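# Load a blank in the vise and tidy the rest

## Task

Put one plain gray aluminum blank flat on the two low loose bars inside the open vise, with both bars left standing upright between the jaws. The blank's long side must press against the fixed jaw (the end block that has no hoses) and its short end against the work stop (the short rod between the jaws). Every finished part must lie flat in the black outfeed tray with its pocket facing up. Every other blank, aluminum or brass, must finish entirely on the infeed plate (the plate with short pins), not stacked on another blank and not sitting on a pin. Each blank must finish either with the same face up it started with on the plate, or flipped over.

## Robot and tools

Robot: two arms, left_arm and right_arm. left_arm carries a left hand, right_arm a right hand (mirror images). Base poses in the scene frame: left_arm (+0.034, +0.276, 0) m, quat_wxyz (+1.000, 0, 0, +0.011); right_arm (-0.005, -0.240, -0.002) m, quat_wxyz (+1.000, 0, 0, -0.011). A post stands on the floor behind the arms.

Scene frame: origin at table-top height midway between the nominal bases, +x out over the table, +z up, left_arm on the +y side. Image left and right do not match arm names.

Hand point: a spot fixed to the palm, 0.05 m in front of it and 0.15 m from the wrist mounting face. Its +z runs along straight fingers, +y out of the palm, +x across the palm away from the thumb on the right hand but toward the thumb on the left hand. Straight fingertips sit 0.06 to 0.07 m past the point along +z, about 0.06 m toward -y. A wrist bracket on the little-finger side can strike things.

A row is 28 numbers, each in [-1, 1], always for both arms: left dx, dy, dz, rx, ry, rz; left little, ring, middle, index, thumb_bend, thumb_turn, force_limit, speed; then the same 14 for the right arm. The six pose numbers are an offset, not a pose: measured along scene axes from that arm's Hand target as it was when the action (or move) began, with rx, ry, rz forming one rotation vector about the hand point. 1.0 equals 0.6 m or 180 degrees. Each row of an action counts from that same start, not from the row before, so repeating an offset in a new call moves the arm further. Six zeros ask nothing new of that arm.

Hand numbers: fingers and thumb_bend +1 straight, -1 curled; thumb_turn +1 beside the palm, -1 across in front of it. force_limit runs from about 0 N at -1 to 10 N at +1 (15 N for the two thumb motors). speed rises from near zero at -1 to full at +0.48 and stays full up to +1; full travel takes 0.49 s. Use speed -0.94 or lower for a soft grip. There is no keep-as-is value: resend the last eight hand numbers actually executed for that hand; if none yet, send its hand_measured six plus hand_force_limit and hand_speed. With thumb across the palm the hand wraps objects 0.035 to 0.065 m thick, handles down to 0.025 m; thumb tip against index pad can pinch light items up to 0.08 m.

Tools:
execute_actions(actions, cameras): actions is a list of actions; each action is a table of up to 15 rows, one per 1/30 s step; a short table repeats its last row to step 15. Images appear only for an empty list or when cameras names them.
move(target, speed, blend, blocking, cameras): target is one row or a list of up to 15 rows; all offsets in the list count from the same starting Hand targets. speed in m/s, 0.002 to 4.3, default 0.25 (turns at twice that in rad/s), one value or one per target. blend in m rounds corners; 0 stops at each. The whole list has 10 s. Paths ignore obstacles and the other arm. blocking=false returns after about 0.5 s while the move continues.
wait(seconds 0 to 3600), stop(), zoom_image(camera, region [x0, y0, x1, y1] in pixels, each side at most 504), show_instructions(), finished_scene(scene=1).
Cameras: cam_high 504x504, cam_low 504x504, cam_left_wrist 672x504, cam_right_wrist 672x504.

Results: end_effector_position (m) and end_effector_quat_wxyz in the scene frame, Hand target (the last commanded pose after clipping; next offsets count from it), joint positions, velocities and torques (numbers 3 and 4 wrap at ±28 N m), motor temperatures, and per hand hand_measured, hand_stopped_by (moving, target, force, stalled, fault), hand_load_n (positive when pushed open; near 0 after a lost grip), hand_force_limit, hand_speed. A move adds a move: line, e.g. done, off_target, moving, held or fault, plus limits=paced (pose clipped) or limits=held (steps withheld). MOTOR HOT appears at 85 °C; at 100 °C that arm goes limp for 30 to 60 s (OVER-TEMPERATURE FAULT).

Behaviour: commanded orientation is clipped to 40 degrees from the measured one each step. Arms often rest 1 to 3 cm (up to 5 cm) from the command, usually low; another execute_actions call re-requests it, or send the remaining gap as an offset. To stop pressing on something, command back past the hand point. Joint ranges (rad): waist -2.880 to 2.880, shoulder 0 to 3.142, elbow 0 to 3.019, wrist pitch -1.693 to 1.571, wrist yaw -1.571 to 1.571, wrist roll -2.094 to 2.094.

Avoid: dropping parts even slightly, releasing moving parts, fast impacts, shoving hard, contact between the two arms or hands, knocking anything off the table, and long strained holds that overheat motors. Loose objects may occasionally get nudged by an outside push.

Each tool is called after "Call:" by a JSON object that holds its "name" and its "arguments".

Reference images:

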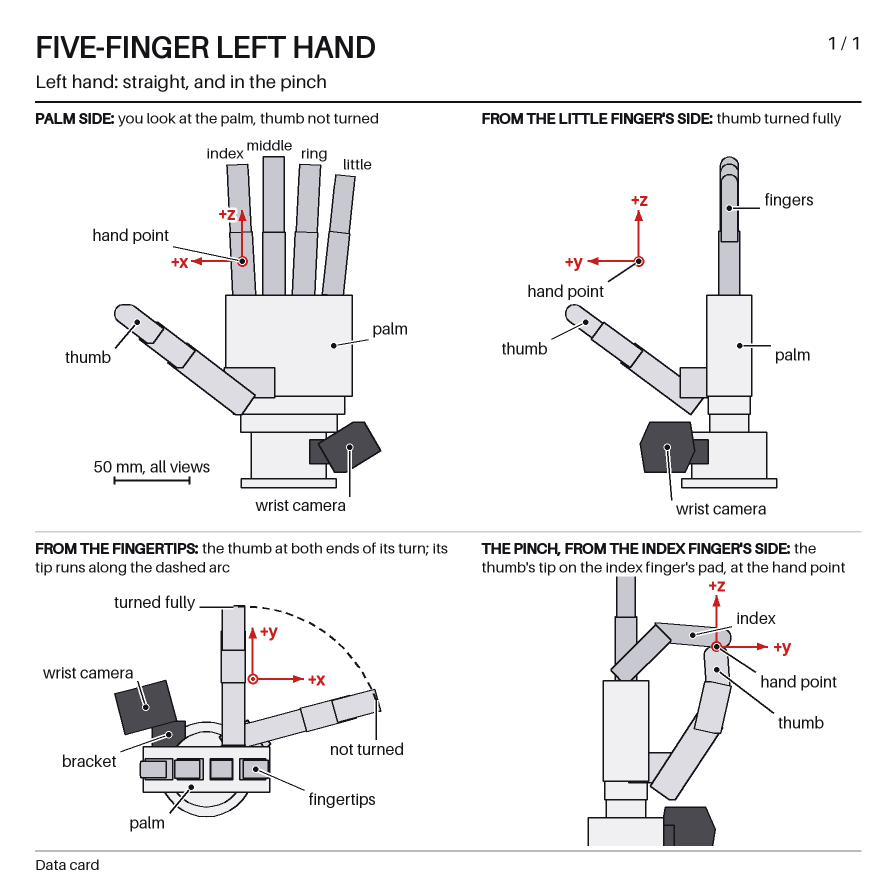

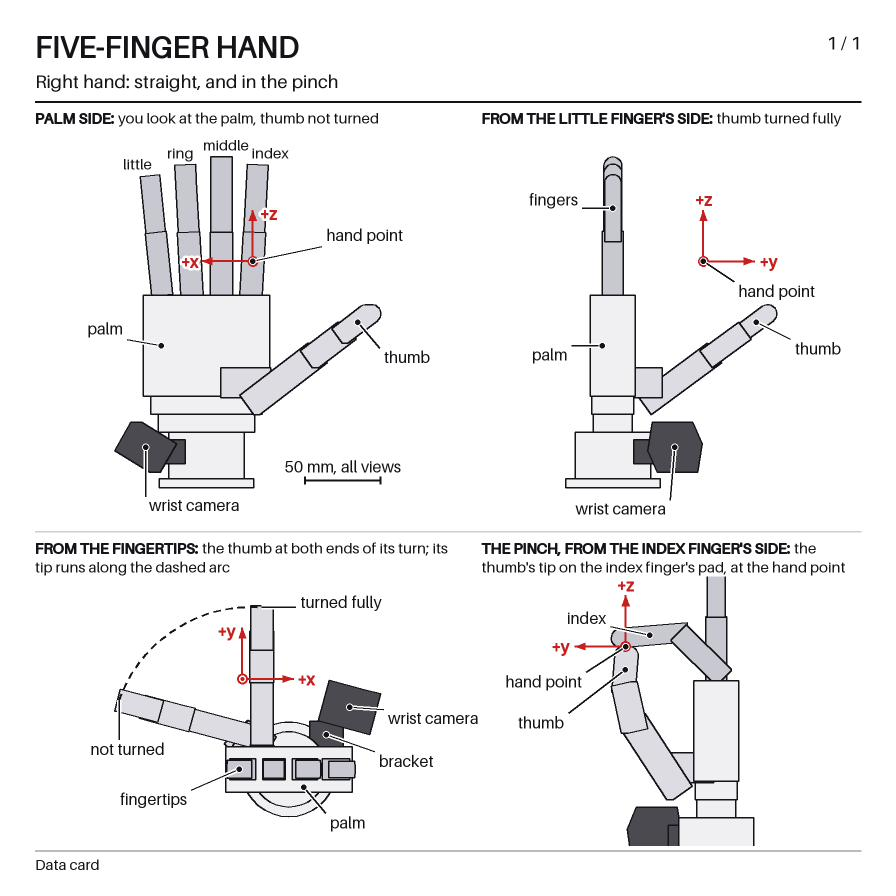

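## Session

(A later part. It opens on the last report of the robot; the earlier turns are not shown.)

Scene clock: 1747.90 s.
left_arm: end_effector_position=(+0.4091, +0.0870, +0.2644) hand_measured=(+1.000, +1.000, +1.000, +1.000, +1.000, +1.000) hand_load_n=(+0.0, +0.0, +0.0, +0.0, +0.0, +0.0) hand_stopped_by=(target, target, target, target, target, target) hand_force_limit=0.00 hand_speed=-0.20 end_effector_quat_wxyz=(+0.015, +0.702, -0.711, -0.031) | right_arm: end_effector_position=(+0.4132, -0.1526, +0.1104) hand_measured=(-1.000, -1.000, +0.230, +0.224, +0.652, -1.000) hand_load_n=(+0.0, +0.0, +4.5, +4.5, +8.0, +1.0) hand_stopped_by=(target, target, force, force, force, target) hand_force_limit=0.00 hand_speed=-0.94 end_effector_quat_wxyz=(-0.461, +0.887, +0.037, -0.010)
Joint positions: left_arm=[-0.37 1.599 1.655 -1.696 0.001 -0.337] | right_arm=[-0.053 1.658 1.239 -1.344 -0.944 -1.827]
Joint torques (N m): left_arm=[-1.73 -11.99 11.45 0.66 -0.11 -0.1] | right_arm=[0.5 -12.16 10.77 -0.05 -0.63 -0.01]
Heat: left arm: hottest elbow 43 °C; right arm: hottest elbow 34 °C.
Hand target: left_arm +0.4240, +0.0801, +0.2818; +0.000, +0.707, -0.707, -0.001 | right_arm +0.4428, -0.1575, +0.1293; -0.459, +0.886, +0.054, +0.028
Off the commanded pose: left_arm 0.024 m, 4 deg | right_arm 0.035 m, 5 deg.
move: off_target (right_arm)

Call:
{"name": "move", "arguments": {"target": [0,0,0,0,0,0,1,1,1,1,1,1,0,-0.2, 0.004,0,0.008,0,0,0,-1,-1,0.1,0.1,0.34,-1,0.0,-0.94], "speed": 0.02, "cameras": ["cam_right_wrist","cam_left_wrist"]}}

Call:
{"name": "zoom_image", "arguments": {"camera": "cam_right_wrist", "region": [380, 180, 480, 280]}}

Call:
{"name": "zoom_image", "arguments": {"camera": "cam_left_wrist", "region": [345, 245, 425, 315]}}

Scene clock: 1753.63 s.
left_arm: end_effector_position=(+0.4091, +0.0870, +0.2644) hand_measured=(+1.000, +1.000, +1.000, +1.000, +1.000, +1.000) hand_load_n=(+0.0, +0.0, +0.0, +0.0, +0.0, +0.0) hand_stopped_by=(target, target, target, target, target, target) hand_force_limit=0.00 hand_speed=-0.20 end_effector_quat_wxyz=(+0.015, +0.702, -0.711, -0.031) | right_arm: end_effector_position=(+0.4136, -0.1529, +0.1113) hand_measured=(-1.000, -1.000, +0.230, +0.224, +0.652, -1.000) hand_load_n=(+0.0, +0.0, +5.0, +4.5, +8.0, +0.5) hand_stopped_by=(target, target, force, force, force, target) hand_force_limit=0.00 hand_speed=-0.94 end_effector_quat_wxyz=(-0.460, +0.887, +0.036, -0.013)
Joint positions: left_arm=[-0.37 1.599 1.655 -1.696 0.001 -0.337] | right_arm=[-0.053 1.663 1.247 -1.354 -0.943 -1.827]
Joint torques (N m): left_arm=[-1.61 -11.93 11.45 0.7 -0.12 -0.1] | right_arm=[0.09 -13.16 11.12 0.06 -0.62 0.02]
Heat: left arm: hottest elbow 43 °C; right arm: hottest elbow 34 °C.
Hand target: left_arm +0.4240, +0.0801, +0.2818; +0.000, +0.707, -0.707, -0.001 | right_arm +0.4452, -0.1575, +0.1341; -0.459, +0.886, +0.054, +0.028
Off the commanded pose: left_arm 0.024 m, 4 deg | right_arm 0.039 m, 5 deg.
move: off_target (right_arm)
Images, in order (width x height): cam_left_wrist 672x504, cam_right_wrist 672x504.

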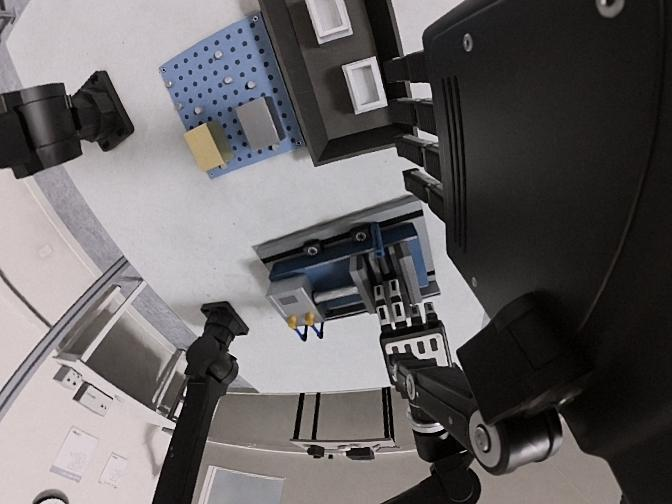

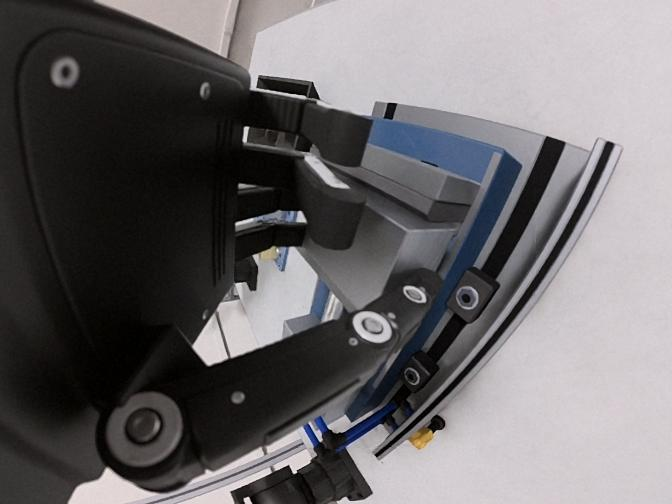

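Scaled by 5.040 from the camera's image (finer frame: 960x720).

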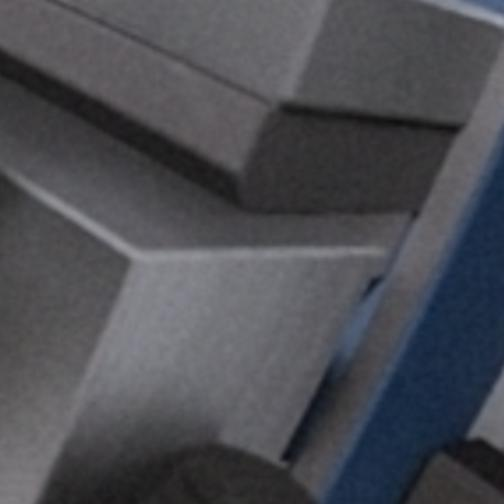

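Scaled by 6.300 from the camera's image (finer frame: 960x720).

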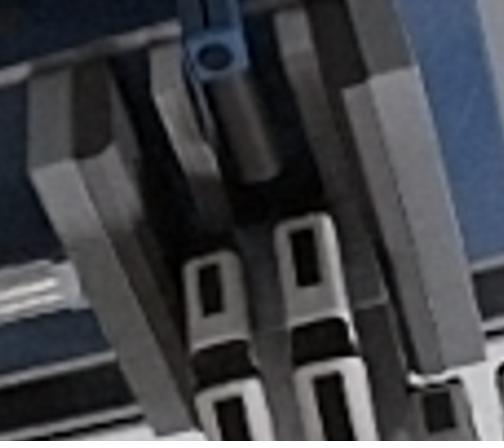

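Call:
{"name": "move", "arguments": {"target": [0,0,0,0,0,0,1,1,1,1,1,1,0,-0.2, 0.008,0,0.003,0,0,0,-1,-1,0.1,0.1,0.34,-1,0.0,-0.94], "speed": 0.02, "cameras": []}}

Scene clock: 1757.57 s.
left_arm: end_effector_position=(+0.4091, +0.0870, +0.2644) hand_measured=(+1.000, +1.000, +1.000, +1.000, +1.000, +1.000) hand_load_n=(+0.0, +0.0, +0.0, +0.0, +0.0, +0.5) hand_stopped_by=(target, target, target, target, target, target) hand_force_limit=0.00 hand_speed=-0.20 end_effector_quat_wxyz=(+0.015, +0.702, -0.711, -0.031) | right_arm: end_effector_position=(+0.4149, -0.1529, +0.1122) hand_measured=(-1.000, -1.000, +0.230, +0.224, +0.652, -1.000) hand_load_n=(+0.0, +0.0, +5.0, +4.0, +8.0, +1.5) hand_stopped_by=(target, target, force, force, force, target) hand_force_limit=0.00 hand_speed=-0.94 end_effector_quat_wxyz=(-0.461, +0.887, +0.031, -0.019)
Joint positions: left_arm=[-0.37 1.599 1.655 -1.696 0.001 -0.337] | right_arm=[-0.053 1.672 1.259 -1.367 -0.943 -1.821]
Joint torques (N m): left_arm=[-1.85 -11.87 11.4 0.68 -0.11 -0.11] | right_arm=[0.44 -12.86 11.59 0.14 -0.67 -0.04]
Heat: left arm: hottest elbow 43 °C; right arm: hottest elbow 35 °C.
Hand target: left_arm +0.4240, +0.0801, +0.2818; +0.000, +0.707, -0.707, -0.001 | right_arm +0.4500, -0.1575, +0.1359; -0.459, +0.886, +0.054, +0.028
Off the commanded pose: left_arm 0.024 m, 4 deg | right_arm 0.043 m, 6 deg.
move: off_target (right_arm)

Call:
{"name": "wait", "arguments": {"seconds": 0.1, "cameras": ["cam_right_wrist","cam_left_wrist","cam_low"]}}

Call:
{"name": "zoom_image", "arguments": {"camera": "cam_right_wrist", "region": [380, 180, 480, 280]}}

Call:
{"name": "zoom_image", "arguments": {"camera": "cam_left_wrist", "region": [345, 245, 425, 315]}}

Call:
{"name": "zoom_image", "arguments": {"camera": "cam_low", "region": [255, 192, 295, 222]}}

Scene clock: 1762.73 s.
left_arm: end_effector_position=(+0.4091, +0.0870, +0.2644) hand_measured=(+1.000, +1.000, +1.000, +1.000, +1.000, +1.000) hand_load_n=(+0.0, +0.0, +0.0, +0.0, +0.0, +0.0) hand_stopped_by=(target, target, target, target, target, target) hand_force_limit=0.00 hand_speed=-0.20 end_effector_quat_wxyz=(+0.015, +0.702, -0.711, -0.031) | right_arm: end_effector_position=(+0.4149, -0.1529, +0.1122) hand_measured=(-1.000, -1.000, +0.230, +0.224, +0.652, -1.000) hand_load_n=(+0.0, +0.0, +5.0, +4.0, +8.5, +1.5) hand_stopped_by=(target, target, force, force, force, target) hand_force_limit=0.00 hand_speed=-0.94 end_effector_quat_wxyz=(-0.461, +0.887, +0.031, -0.019)
Joint positions: left_arm=[-0.37 1.599 1.655 -1.696 0.001 -0.337] | right_arm=[-0.053 1.672 1.259 -1.367 -0.943 -1.821]
Joint torques (N m): left_arm=[-1.67 -11.93 11.45 0.7 -0.11 -0.1] | right_arm=[0.56 -12.69 11.58 0.21 -0.65 -0.05]
Heat: left arm: hottest elbow 43 °C; right arm: hottest elbow 36 °C.
Hand target: left_arm +0.4240, +0.0801, +0.2818; +0.000, +0.707, -0.707, -0.001 | right_arm +0.4500, -0.1575, +0.1359; -0.459, +0.886, +0.054, +0.028
Off the commanded pose: left_arm 0.024 m, 4 deg | right_arm 0.043 m, 6 deg.
wait: 0.10 s; at rest from the start
Images, in order (width x height): cam_low 504x504, cam_left_wrist 672x504, cam_right_wrist 672x504.

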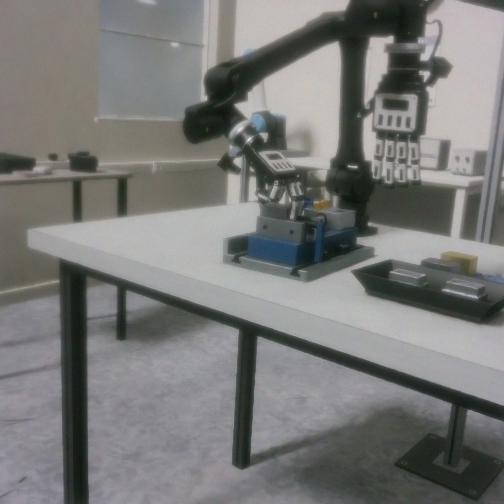

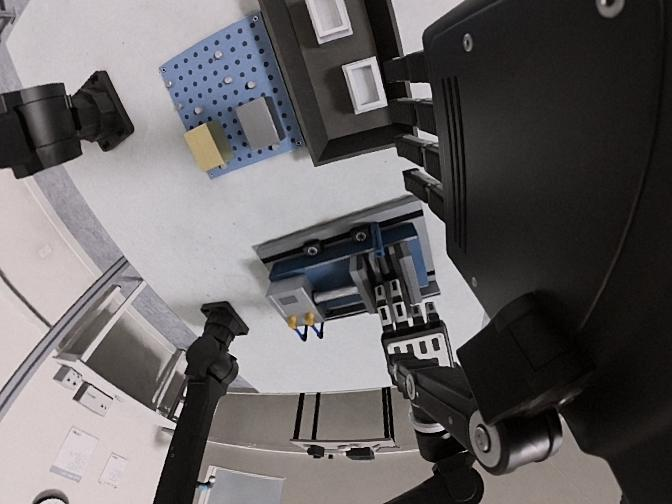

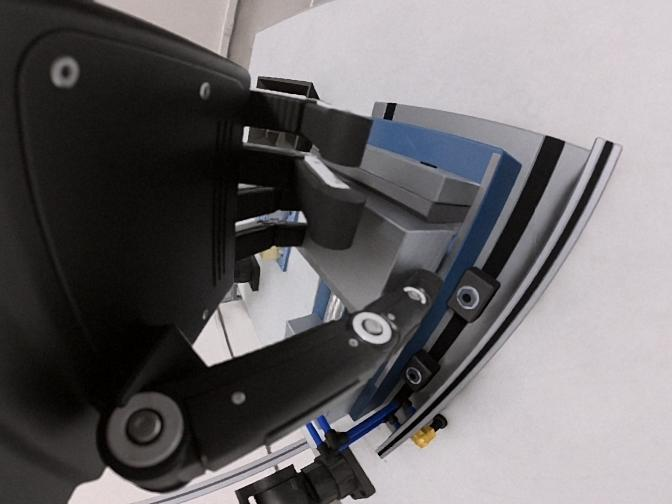

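Scaled by 5.040 from the camera's image (finer frame: 960x720).

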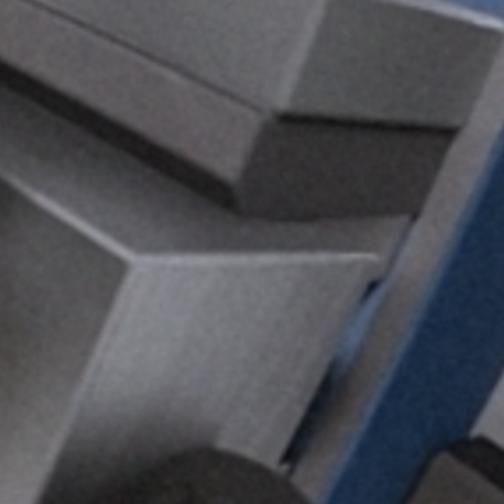

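Scaled by 6.300 from the camera's image (finer frame: 960x720).

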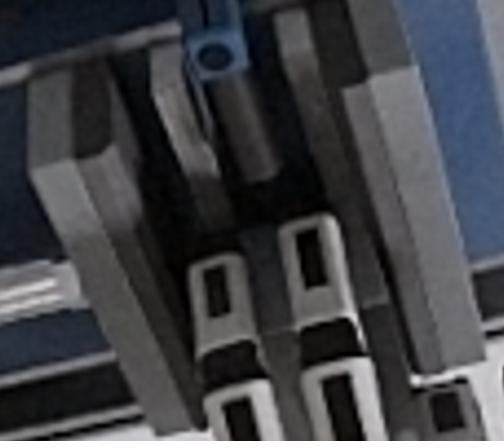

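Scaled by 12.600 from the camera's image (finer frame: 720x720).

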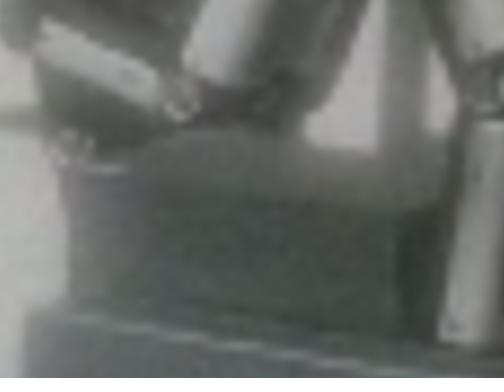

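Call:
{"name": "zoom_image", "arguments": {"camera": "cam_left_wrist", "region": [385, 275, 425, 315]}}

Call:
{"name": "zoom_image", "arguments": {"camera": "cam_left_wrist", "region": [360, 250, 420, 310]}}

Scaled by 12.600 from the camera's image (finer frame: 960x720).

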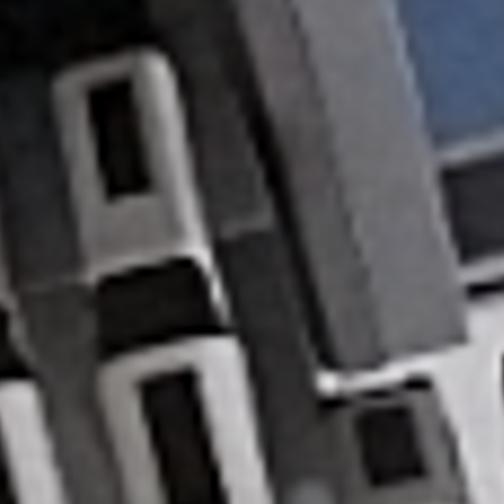

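Scaled by 8.400 from the camera's image (finer frame: 960x720).

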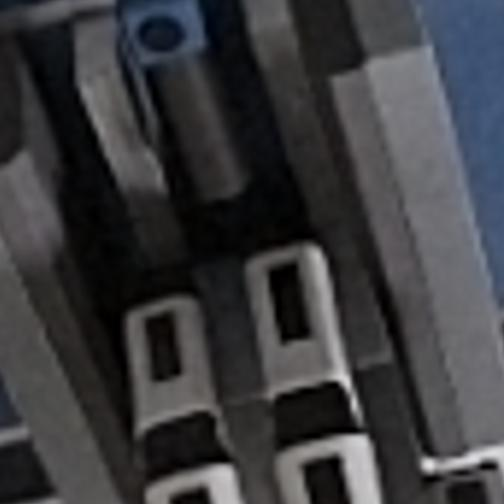

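Call:
{"name": "move", "arguments": {"target": [0,0,0,0,0,0,1,1,1,1,1,1,0,-0.2, -0.02,0,0.018,0,0,0,-1,-1,0.1,0.1,0.34,-1,0.0,-0.94], "speed": 0.02, "cameras": ["cam_right_wrist","cam_left_wrist","cam_low"]}}

Call:
{"name": "zoom_image", "arguments": {"camera": "cam_right_wrist", "region": [380, 180, 480, 280]}}

Call:
{"name": "zoom_image", "arguments": {"camera": "cam_left_wrist", "region": [360, 250, 420, 310]}}

Call:
{"name": "zoom_image", "arguments": {"camera": "cam_low", "region": [255, 192, 315, 252]}}

Scene clock: 1785.50 s.
left_arm: end_effector_position=(+0.4091, +0.0870, +0.2644) hand_measured=(+1.000, +1.000, +1.000, +1.000, +1.000, +1.000) hand_load_n=(+0.0, +0.0, +0.0, +0.0, +0.0, +0.0) hand_stopped_by=(target, target, target, target, target, target) hand_force_limit=0.00 hand_speed=-0.20 end_effector_quat_wxyz=(+0.015, +0.702, -0.711, -0.031) | right_arm: end_effector_position=(+0.4143, -0.1529, +0.1159) hand_measured=(-1.000, -1.000, +0.230, +0.224, +0.652, -1.000) hand_load_n=(+0.0, +0.5, +5.0, +4.0, +8.0, +1.5) hand_stopped_by=(target, target, force, force, force, target) hand_force_limit=0.00 hand_speed=-0.94 end_effector_quat_wxyz=(-0.460, +0.887, +0.032, -0.016)
Joint positions: left_arm=[-0.37 1.599 1.655 -1.696 0.001 -0.337] | right_arm=[-0.053 1.663 1.259 -1.37 -0.943 -1.821]
Joint torques (N m): left_arm=[-1.85 -11.99 11.43 0.65 -0.11 -0.1] | right_arm=[-0.09 -14.86 10.22 -0.65 -0.65 -0.07]
Motor temperatures (°C): left_arm=[21 25 43 22 21 22] | right_arm=[21 27 40 23 25 22]
Heat: left arm: hottest elbow 43 °C; right arm: hottest elbow 40 °C.
Hand target: left_arm +0.4240, +0.0801, +0.2818; +0.000, +0.707, -0.707, -0.001 | right_arm +0.4380, -0.1575, +0.1467; -0.459, +0.886, +0.054, +0.028
Off the commanded pose: left_arm 0.024 m, 4 deg | right_arm 0.039 m, 6 deg.
move: off_target (right_arm)
Images, in order (width x height): cam_low 504x504, cam_left_wrist 672x504, cam_right_wrist 672x504.

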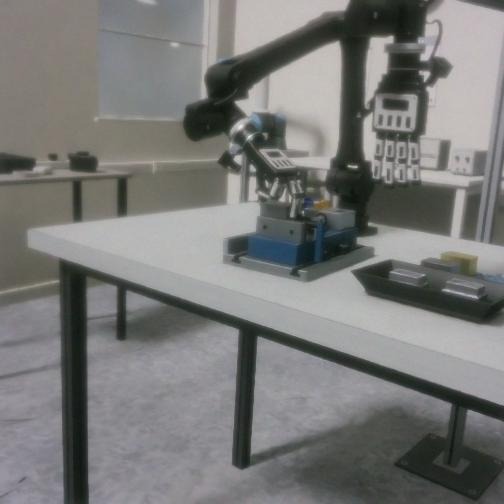

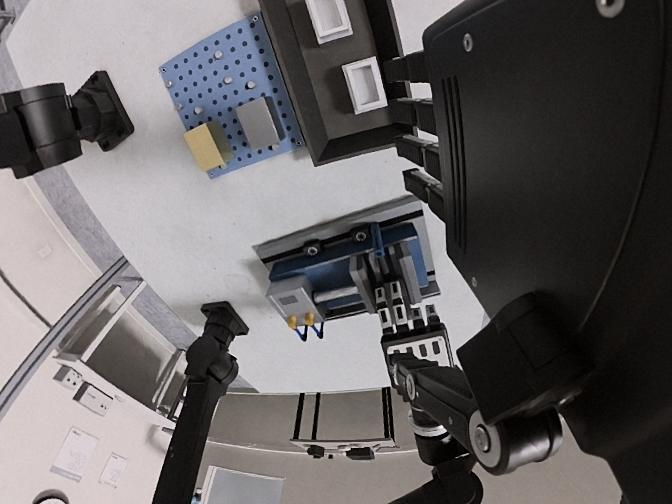

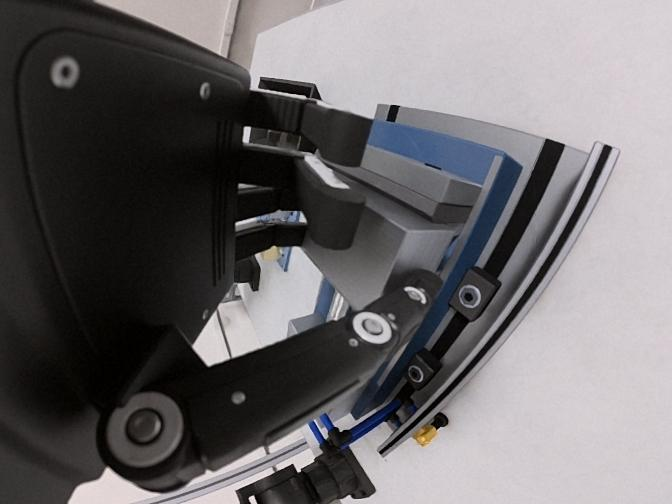

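Scaled by 5.040 from the camera's image (finer frame: 960x720).

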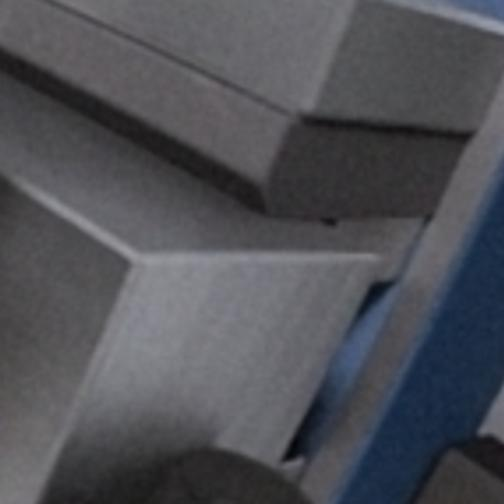

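Scaled by 8.400 from the camera's image (finer frame: 960x720).

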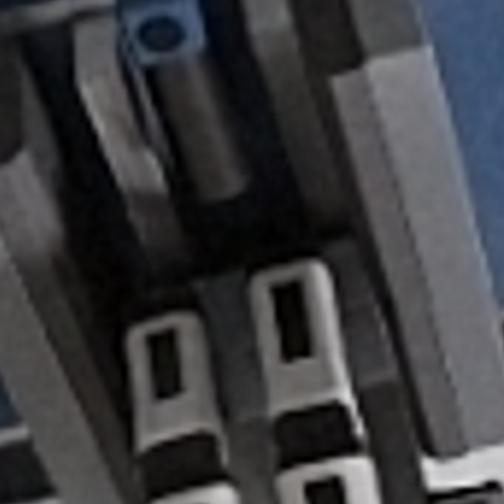

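Scaled by 8.400 from the camera's image (finer frame: 720x720).

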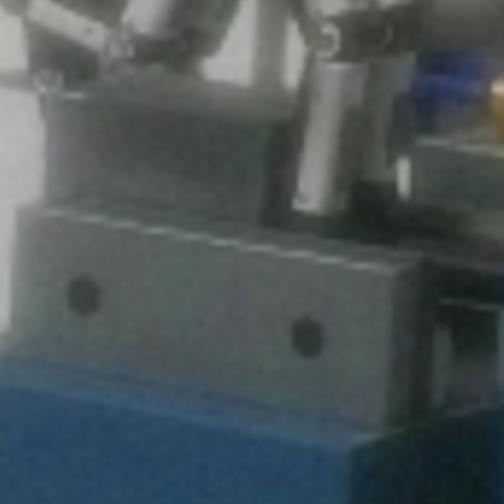

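Call:
{"name": "move", "arguments": {"target": [0,0,0,0,0,0,1,1,1,1,1,1,0,-0.2, 0.016,0,0.001,0,0,0,-1,-1,0.1,0.1,0.34,-1,0.0,-0.94], "speed": 0.02, "cameras": ["cam_right_wrist","cam_left_wrist"]}}

Call:
{"name": "zoom_image", "arguments": {"camera": "cam_right_wrist", "region": [380, 180, 480, 280]}}

Call:
{"name": "zoom_image", "arguments": {"camera": "cam_left_wrist", "region": [360, 250, 420, 310]}}

Scene clock: 1794.63 s.
left_arm: end_effector_position=(+0.4091, +0.0870, +0.2644) hand_measured=(+1.000, +1.000, +1.000, +1.000, +1.000, +1.000) hand_load_n=(+0.0, +0.0, +0.0, +0.0, +0.0, +0.0) hand_stopped_by=(target, target, target, target, target, target) hand_force_limit=0.00 hand_speed=-0.20 end_effector_quat_wxyz=(+0.015, +0.702, -0.711, -0.031) | right_arm: end_effector_position=(+0.4180, -0.1531, +0.1228) hand_measured=(-1.000, -1.000, +0.230, +0.224, +0.652, -1.000) hand_load_n=(+0.0, +0.0, +5.0, +4.5, +8.0, +1.5) hand_stopped_by=(target, target, force, force, force, target) hand_force_limit=0.00 hand_speed=-0.94 end_effector_quat_wxyz=(-0.460, +0.887, +0.033, -0.015)
Joint positions: left_arm=[-0.37 1.599 1.655 -1.696 0.001 -0.337] | right_arm=[-0.053 1.663 1.279 -1.387 -0.943 -1.821]
Joint torques (N m): left_arm=[-1.85 -11.99 11.44 0.65 -0.12 -0.1] | right_arm=[-0.03 -13.63 11.22 -0.18 -0.69 -0.04]
Heat: left arm: hottest elbow 43 °C; right arm: hottest elbow 40 °C.
Hand target: left_arm +0.4240, +0.0801, +0.2818; +0.000, +0.707, -0.707, -0.001 | right_arm +0.4476, -0.1575, +0.1473; -0.459, +0.886, +0.054, +0.028
Off the commanded pose: left_arm 0.024 m, 4 deg | right_arm 0.039 m, 5 deg.
move: off_target (right_arm)
Images, in order (width x height): cam_left_wrist 672x504, cam_right_wrist 672x504.

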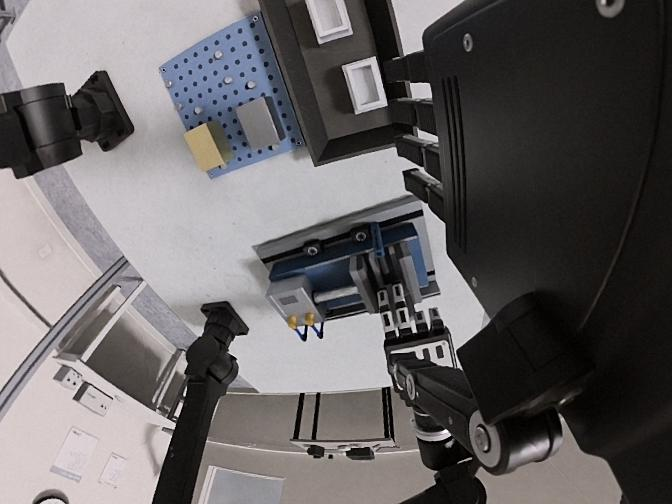

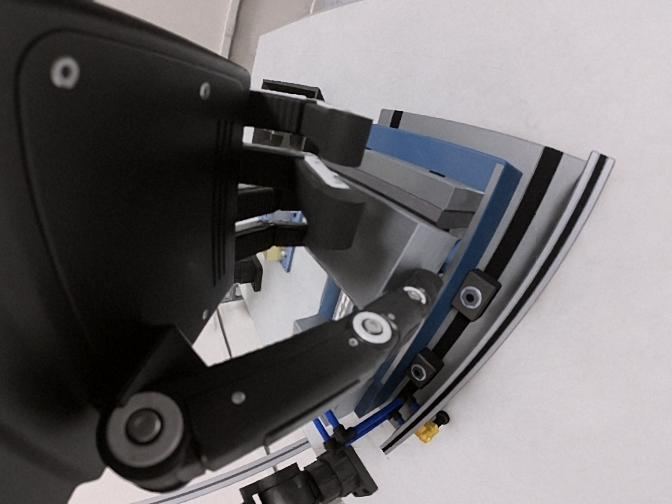

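Scaled by 5.040 from the camera's image (finer frame: 960x720).

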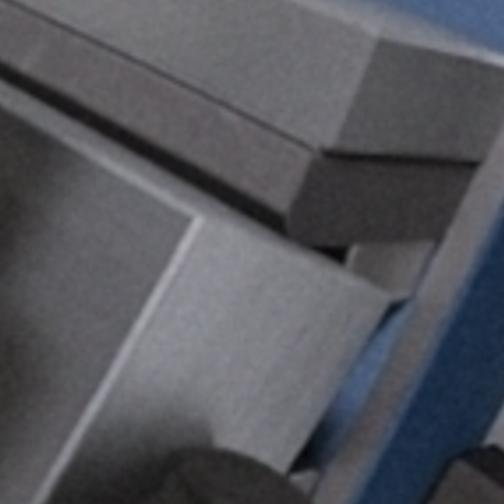

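Scaled by 8.400 from the camera's image (finer frame: 960x720).

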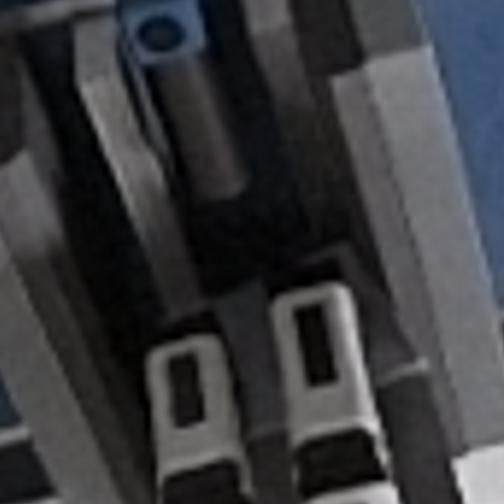

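Call:
{"name": "move", "arguments": {"target": [0,0,0,0,0,0,1,1,1,1,1,1,0,-0.2, -0.04,0,-0.004,0,0,0,-1,-1,0.1,0.1,0.34,-1,0.0,-0.94], "speed": 0.03, "cameras": []}}

Scene clock: 1861.00 s.
left_arm: end_effector_position=(+0.4091, +0.0870, +0.2644) hand_measured=(+1.000, +1.000, +1.000, +1.000, +1.000, +1.000) hand_load_n=(+0.0, +0.0, +0.0, +0.0, +0.0, +0.0) hand_stopped_by=(target, target, target, target, target, target) hand_force_limit=0.00 hand_speed=-0.20 end_effector_quat_wxyz=(+0.015, +0.702, -0.711, -0.031) | right_arm: end_effector_position=(+0.4156, -0.1531, +0.1269) hand_measured=(-1.000, -1.000, +0.230, +0.224, +0.652, -1.000) hand_load_n=(+0.0, +0.0, +5.0, +4.0, +8.5, +1.0) hand_stopped_by=(target, target, force, force, force, target) hand_force_limit=0.00 hand_speed=-0.94 end_effector_quat_wxyz=(-0.459, +0.887, +0.046, +0.002)
Joint positions: left_arm=[-0.37 1.599 1.655 -1.696 0.001 -0.337] | right_arm=[-0.053 1.632 1.257 -1.367 -0.943 -1.837]
Joint torques (N m): left_arm=[-1.85 -12.1 11.43 0.62 -0.11 -0.09] | right_arm=[-0.26 -14.56 7.23 0.1 -0.65 -0.08]
Heat: left arm: hottest elbow 43 °C; right arm: hottest elbow 38 °C.
Hand target: left_arm +0.4240, +0.0801, +0.2818; +0.000, +0.707, -0.707, -0.001 | right_arm +0.4236, -0.1575, +0.1449; -0.459, +0.886, +0.054, +0.028
Off the commanded pose: left_arm 0.024 m, 4 deg | right_arm 0.020 m, 3 deg.
move: off_target (right_arm)

Call:
{"name": "move", "arguments": {"target": [0,0,0,0,0,0,1,1,1,1,1,1,0,-0.2, -0.012,0,-0.006,0,0,0,-1,-1,0.1,0.1,0.34,-1,0.0,-0.94], "speed": 0.03, "cameras": ["cam_right_wrist","cam_left_wrist","cam_low"]}}

Call:
{"name": "zoom_image", "arguments": {"camera": "cam_right_wrist", "region": [340, 160, 480, 300]}}

Call:
{"name": "zoom_image", "arguments": {"camera": "cam_left_wrist", "region": [360, 250, 420, 310]}}

Call:
{"name": "zoom_image", "arguments": {"camera": "cam_low", "region": [250, 190, 310, 250]}}

Scene clock: 1867.07 s.
left_arm: end_effector_position=(+0.4091, +0.0870, +0.2644) hand_measured=(+1.000, +1.000, +1.000, +1.000, +1.000, +1.000) hand_load_n=(+0.0, +0.0, +0.0, +0.0, +0.0, +0.0) hand_stopped_by=(target, target, target, target, target, target) hand_force_limit=0.00 hand_speed=-0.20 end_effector_quat_wxyz=(+0.015, +0.702, -0.711, -0.031) | right_arm: end_effector_position=(+0.4085, -0.1526, +0.1239) hand_measured=(-1.000, -1.000, +0.230, +0.224, +0.652, -1.000) hand_load_n=(+0.0, +0.0, +5.0, +4.0, +8.5, +1.0) hand_stopped_by=(target, target, force, force, force, target) hand_force_limit=0.00 hand_speed=-0.94 end_effector_quat_wxyz=(-0.459, +0.887, +0.047, +0.002)
Joint positions: left_arm=[-0.37 1.599 1.655 -1.696 0.001 -0.337] | right_arm=[-0.053 1.618 1.231 -1.356 -0.943 -1.838]
Joint torques (N m): left_arm=[-1.73 -12.04 11.45 0.65 -0.11 -0.09] | right_arm=[-0.32 -14.39 7.28 0.27 -0.63 -0.02]
Heat: left arm: hottest elbow 43 °C; right arm: hottest elbow 38 °C.
Hand target: left_arm +0.4240, +0.0801, +0.2818; +0.000, +0.707, -0.707, -0.001 | right_arm +0.4164, -0.1575, +0.1413; -0.459, +0.886, +0.054, +0.028
Off the commanded pose: left_arm 0.024 m, 4 deg | right_arm 0.020 m, 3 deg.
move: off_target (right_arm)
Images, in order (width x height): cam_low 504x504, cam_left_wrist 672x504, cam_right_wrist 672x504.

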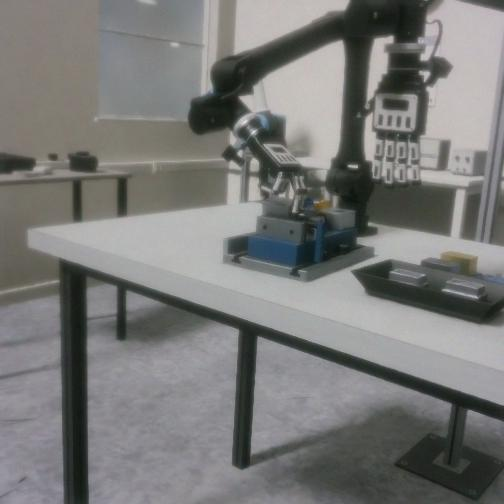

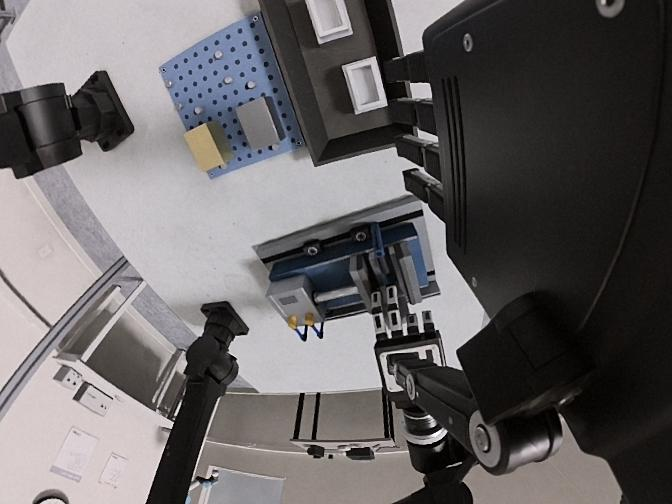

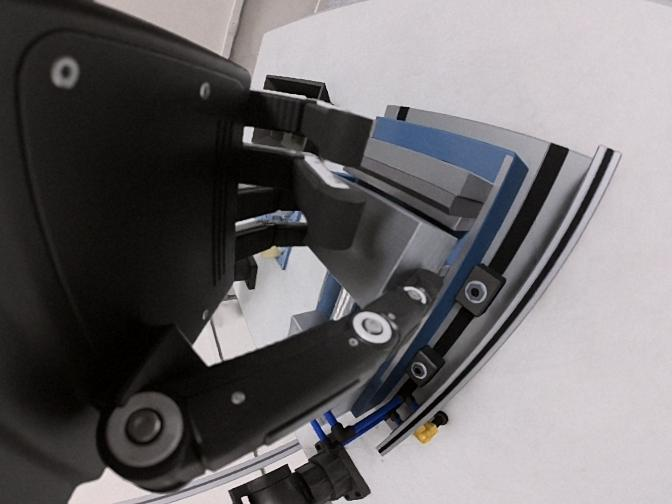

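Scaled by 3.600 from the camera's image (finer frame: 960x720).

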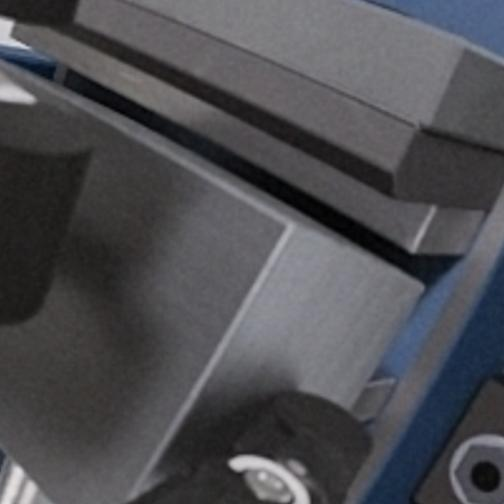

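Scaled by 8.400 from the camera's image (finer frame: 960x720).

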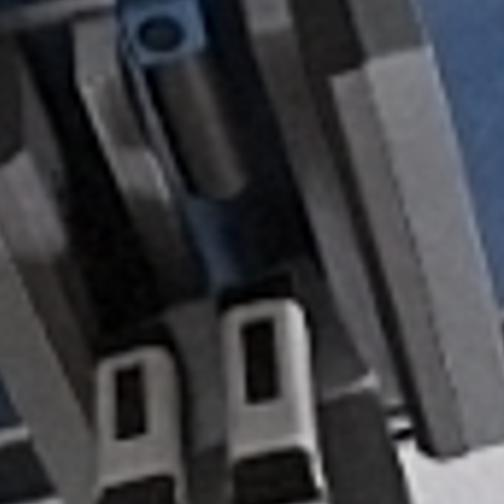

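Scaled by 8.400 from the camera's image (finer frame: 720x720).

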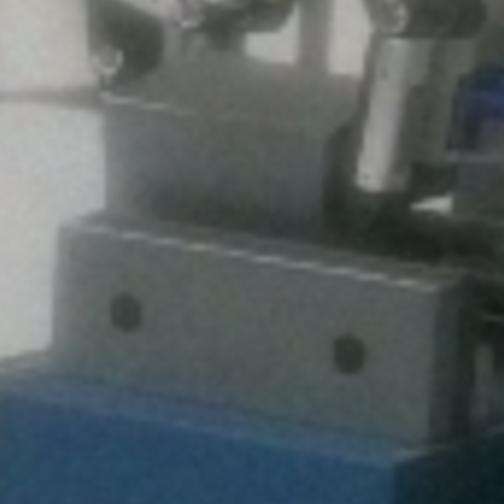

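Call:
{"name": "move", "arguments": {"target": [0,0,0,0,0,0,1,1,1,1,1,1,0,-0.2, 0.024,0,-0.006,0,0,0,-1,-1,0.1,0.1,0.34,-1,0.0,-0.94], "speed": 0.03, "cameras": []}}

Scene clock: 1878.33 s.
left_arm: end_effector_position=(+0.4091, +0.0870, +0.2644) hand_measured=(+1.000, +1.000, +1.000, +1.000, +1.000, +1.000) hand_load_n=(+0.0, +0.0, +0.0, +0.0, +0.0, +0.0) hand_stopped_by=(target, target, target, target, target, target) hand_force_limit=0.00 hand_speed=-0.20 end_effector_quat_wxyz=(+0.015, +0.702, -0.711, -0.031) | right_arm: end_effector_position=(+0.4098, -0.1527, +0.1182) hand_measured=(-1.000, -1.000, +0.230, +0.224, +0.652, -1.000) hand_load_n=(+0.0, +0.0, +5.0, +4.0, +8.5, +1.0) hand_stopped_by=(target, target, force, force, force, target) hand_force_limit=0.00 hand_speed=-0.94 end_effector_quat_wxyz=(-0.459, +0.887, +0.045, -0.002)
Joint positions: left_arm=[-0.37 1.599 1.655 -1.696 0.001 -0.337] | right_arm=[-0.053 1.632 1.231 -1.35 -0.943 -1.838]
Joint torques (N m): left_arm=[-1.67 -12.04 11.41 0.68 -0.11 -0.1] | right_arm=[-0.21 -12.81 9.7 0.09 -0.66 0]
Heat: left arm: hottest elbow 43 °C; right arm: hottest elbow 38 °C.
Hand target: left_arm +0.4240, +0.0801, +0.2818; +0.000, +0.707, -0.707, -0.001 | right_arm +0.4308, -0.1575, +0.1377; -0.459, +0.886, +0.054, +0.028
Off the commanded pose: left_arm 0.024 m, 4 deg | right_arm 0.029 m, 4 deg.
move: off_target (right_arm)

Call:
{"name": "move", "arguments": {"target": [0,0,0,0,0,0,1,1,1,1,1,1,0,-0.2, 0.010,0,-0.001,0,0,0,-1,-1,0.1,0.1,0.34,-1,0.0,-0.94], "speed": 0.03, "cameras": ["cam_right_wrist","cam_left_wrist"]}}

Call:
{"name": "zoom_image", "arguments": {"camera": "cam_right_wrist", "region": [340, 160, 480, 300]}}

Call:
{"name": "zoom_image", "arguments": {"camera": "cam_left_wrist", "region": [360, 250, 420, 310]}}

Scene clock: 1883.17 s.
left_arm: end_effector_position=(+0.4091, +0.0870, +0.2644) hand_measured=(+1.000, +1.000, +1.000, +1.000, +1.000, +1.000) hand_load_n=(+0.0, +0.0, +0.0, +0.0, +0.0, +0.0) hand_stopped_by=(target, target, target, target, target, target) hand_force_limit=0.00 hand_speed=-0.20 end_effector_quat_wxyz=(+0.015, +0.702, -0.711, -0.031) | right_arm: end_effector_position=(+0.4103, -0.1526, +0.1164) hand_measured=(-1.000, -1.000, +0.230, +0.224, +0.652, -1.000) hand_load_n=(+0.0, +0.0, +4.5, +4.0, +8.0, +1.0) hand_stopped_by=(target, target, force, force, force, target) hand_force_limit=0.00 hand_speed=-0.94 end_effector_quat_wxyz=(-0.460, +0.887, +0.038, -0.009)
Joint positions: left_arm=[-0.37 1.599 1.655 -1.696 0.001 -0.337] | right_arm=[-0.053 1.644 1.239 -1.358 -0.943 -1.829]
Joint torques (N m): left_arm=[-1.79 -12.04 11.43 0.69 -0.11 -0.1] | right_arm=[-0.26 -12.51 10.43 0.1 -0.66 0]
Heat: left arm: hottest elbow 43 °C; right arm: hottest elbow 38 °C.
Hand target: left_arm +0.4240, +0.0801, +0.2818; +0.000, +0.707, -0.707, -0.001 | right_arm +0.4368, -0.1575, +0.1371; -0.459, +0.886, +0.054, +0.028
Off the commanded pose: left_arm 0.024 m, 4 deg | right_arm 0.034 m, 5 deg.
move: off_target (right_arm)
Images, in order (width x height): cam_left_wrist 672x504, cam_right_wrist 672x504.

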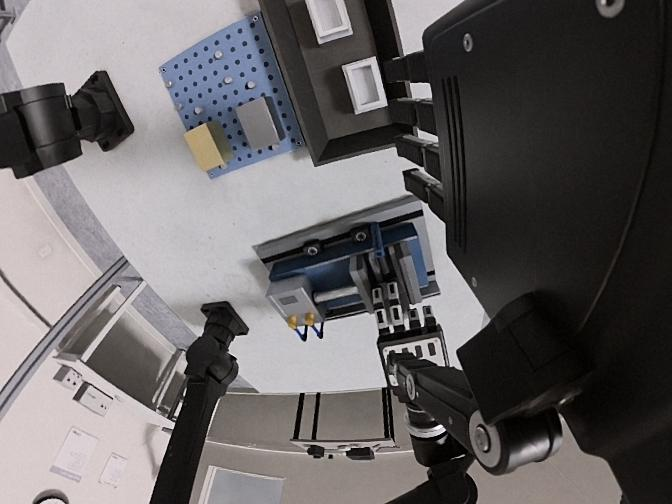

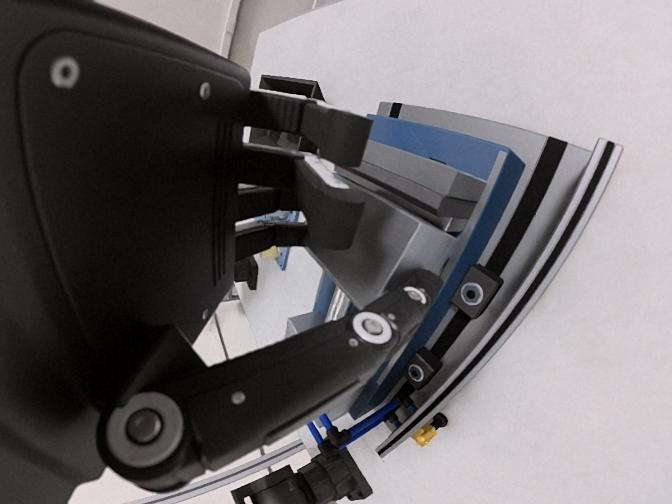

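Scaled by 3.600 from the camera's image (finer frame: 960x720).

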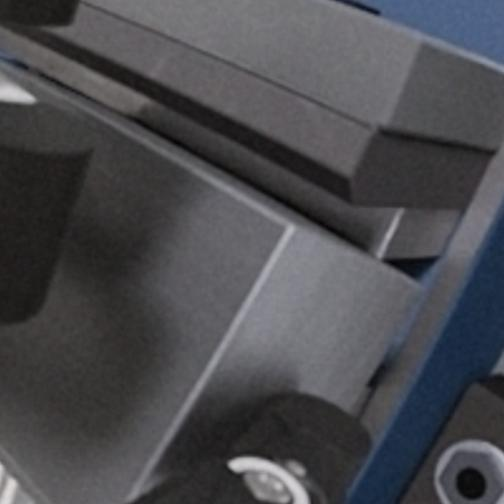

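Scaled by 8.400 from the camera's image (finer frame: 960x720).

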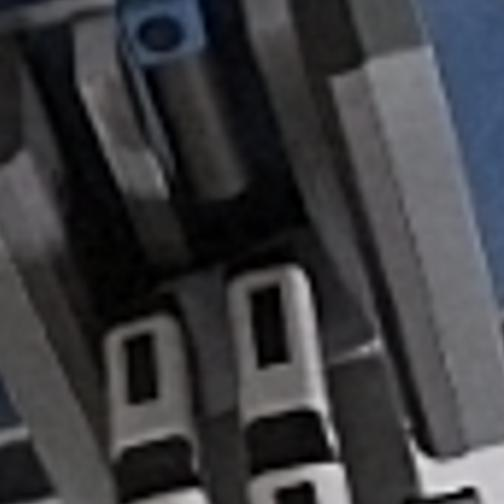

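Call:
{"name": "move", "arguments": {"target": [[0,0,0,0,0,0,1,1,1,1,1,1,0,-0.2, -0.033,0,0.030,0,0,0,-1,-1,0.1,0.1,0.34,-1,0.0,-0.94],[0,0,0,0,0,0,1,1,1,1,1,1,0,-0.2, 0,0,0.030,0,0,0,-1,-1,0.1,0.1,0.34,-1,0.0,-0.94]], "speed": 0.03, "cameras": ["cam_right_wrist","cam_left_wrist"]}}

Call:
{"name": "zoom_image", "arguments": {"camera": "cam_right_wrist", "region": [340, 160, 480, 300]}}

Scene clock: 1920.07 s.
left_arm: end_effector_position=(+0.4091, +0.0870, +0.2644) hand_measured=(+1.000, +1.000, +1.000, +1.000, +1.000, +1.000) hand_load_n=(+0.0, +0.0, +0.0, +0.0, +0.0, +0.0) hand_stopped_by=(target, target, target, target, target, target) hand_force_limit=0.00 hand_speed=-0.20 end_effector_quat_wxyz=(+0.015, +0.702, -0.711, -0.031) | right_arm: end_effector_position=(+0.4192, -0.1534, +0.1315) hand_measured=(-1.000, -1.000, +0.230, +0.224, +0.652, -1.000) hand_load_n=(+0.0, +0.0, +4.5, +4.0, +8.5, +1.0) hand_stopped_by=(target, target, force, force, force, target) hand_force_limit=0.00 hand_speed=-0.94 end_effector_quat_wxyz=(-0.458, +0.887, +0.049, +0.005)
Joint positions: left_arm=[-0.37 1.599 1.655 -1.696 0.001 -0.337] | right_arm=[-0.053 1.632 1.271 -1.374 -0.943 -1.84]
Joint torques (N m): left_arm=[-1.73 -11.99 11.4 0.69 -0.11 -0.1] | right_arm=[-0.15 -12.75 10.41 -0.75 -0.64 0]
Heat: left arm: hottest elbow 44 °C; right arm: hottest elbow 37 °C.
Hand target: left_arm +0.4240, +0.0801, +0.2818; +0.000, +0.707, -0.707, -0.001 | right_arm +0.4368, -0.1575, +0.1551; -0.459, +0.886, +0.054, +0.028
Off the commanded pose: left_arm 0.024 m, 4 deg | right_arm 0.030 m, 3 deg.
move: off_target (right_arm)
Images, in order (width x height): cam_left_wrist 672x504, cam_right_wrist 672x504.

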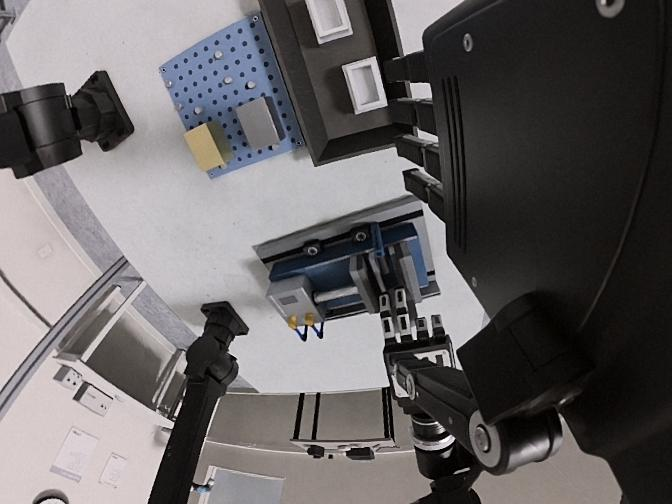

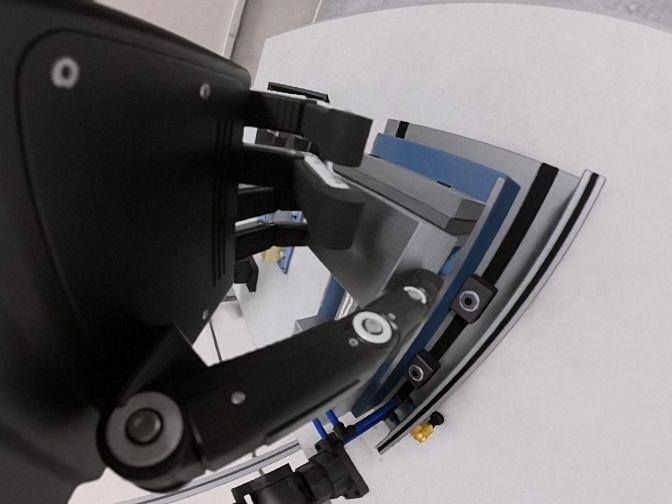

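Scaled by 3.600 from the camera's image (finer frame: 960x720).

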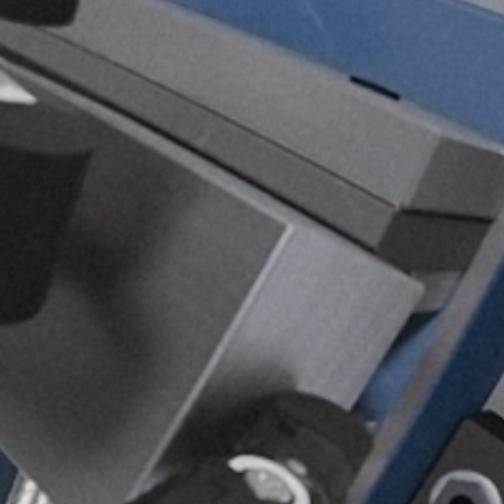

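Call:
{"name": "move", "arguments": {"target": [[0,0,0,0,0,0,1,1,1,1,1,1,0,-0.2, -0.022,0,-0.012,0,0,0,-1,-1,0.1,0.1,0.34,-1,0.0,-0.94]], "speed": 0.03, "cameras": []}}

Scene clock: 1927.33 s.
left_arm: end_effector_position=(+0.4091, +0.0870, +0.2644) hand_measured=(+1.000, +1.000, +1.000, +1.000, +1.000, +1.000) hand_load_n=(+0.0, +0.0, +0.0, +0.0, +0.0, +0.0) hand_stopped_by=(target, target, target, target, target, target) hand_force_limit=0.00 hand_speed=-0.20 end_effector_quat_wxyz=(+0.015, +0.702, -0.711, -0.031) | right_arm: end_effector_position=(+0.4158, -0.1531, +0.1293) hand_measured=(-1.000, -1.000, +0.230, +0.224, +0.652, -1.000) hand_load_n=(+0.0, +0.0, +5.0, +4.0, +8.0, +1.0) hand_stopped_by=(target, target, force, force, force, target) hand_force_limit=0.00 hand_speed=-0.94 end_effector_quat_wxyz=(-0.459, +0.887, +0.047, +0.002)
Joint positions: left_arm=[-0.37 1.599 1.655 -1.696 0.001 -0.337] | right_arm=[-0.053 1.63 1.262 -1.374 -0.943 -1.84]
Joint torques (N m): left_arm=[-1.67 -11.93 11.44 0.68 -0.12 -0.09] | right_arm=[-0.44 -15.33 7.43 0.18 -0.65 -0.06]
Heat: left arm: hottest elbow 44 °C; right arm: hottest elbow 38 °C.
Hand target: left_arm +0.4240, +0.0801, +0.2818; +0.000, +0.707, -0.707, -0.001 | right_arm +0.4236, -0.1575, +0.1479; -0.459, +0.886, +0.054, +0.028
Off the commanded pose: left_arm 0.024 m, 4 deg | right_arm 0.021 m, 3 deg.
move: off_target (right_arm)


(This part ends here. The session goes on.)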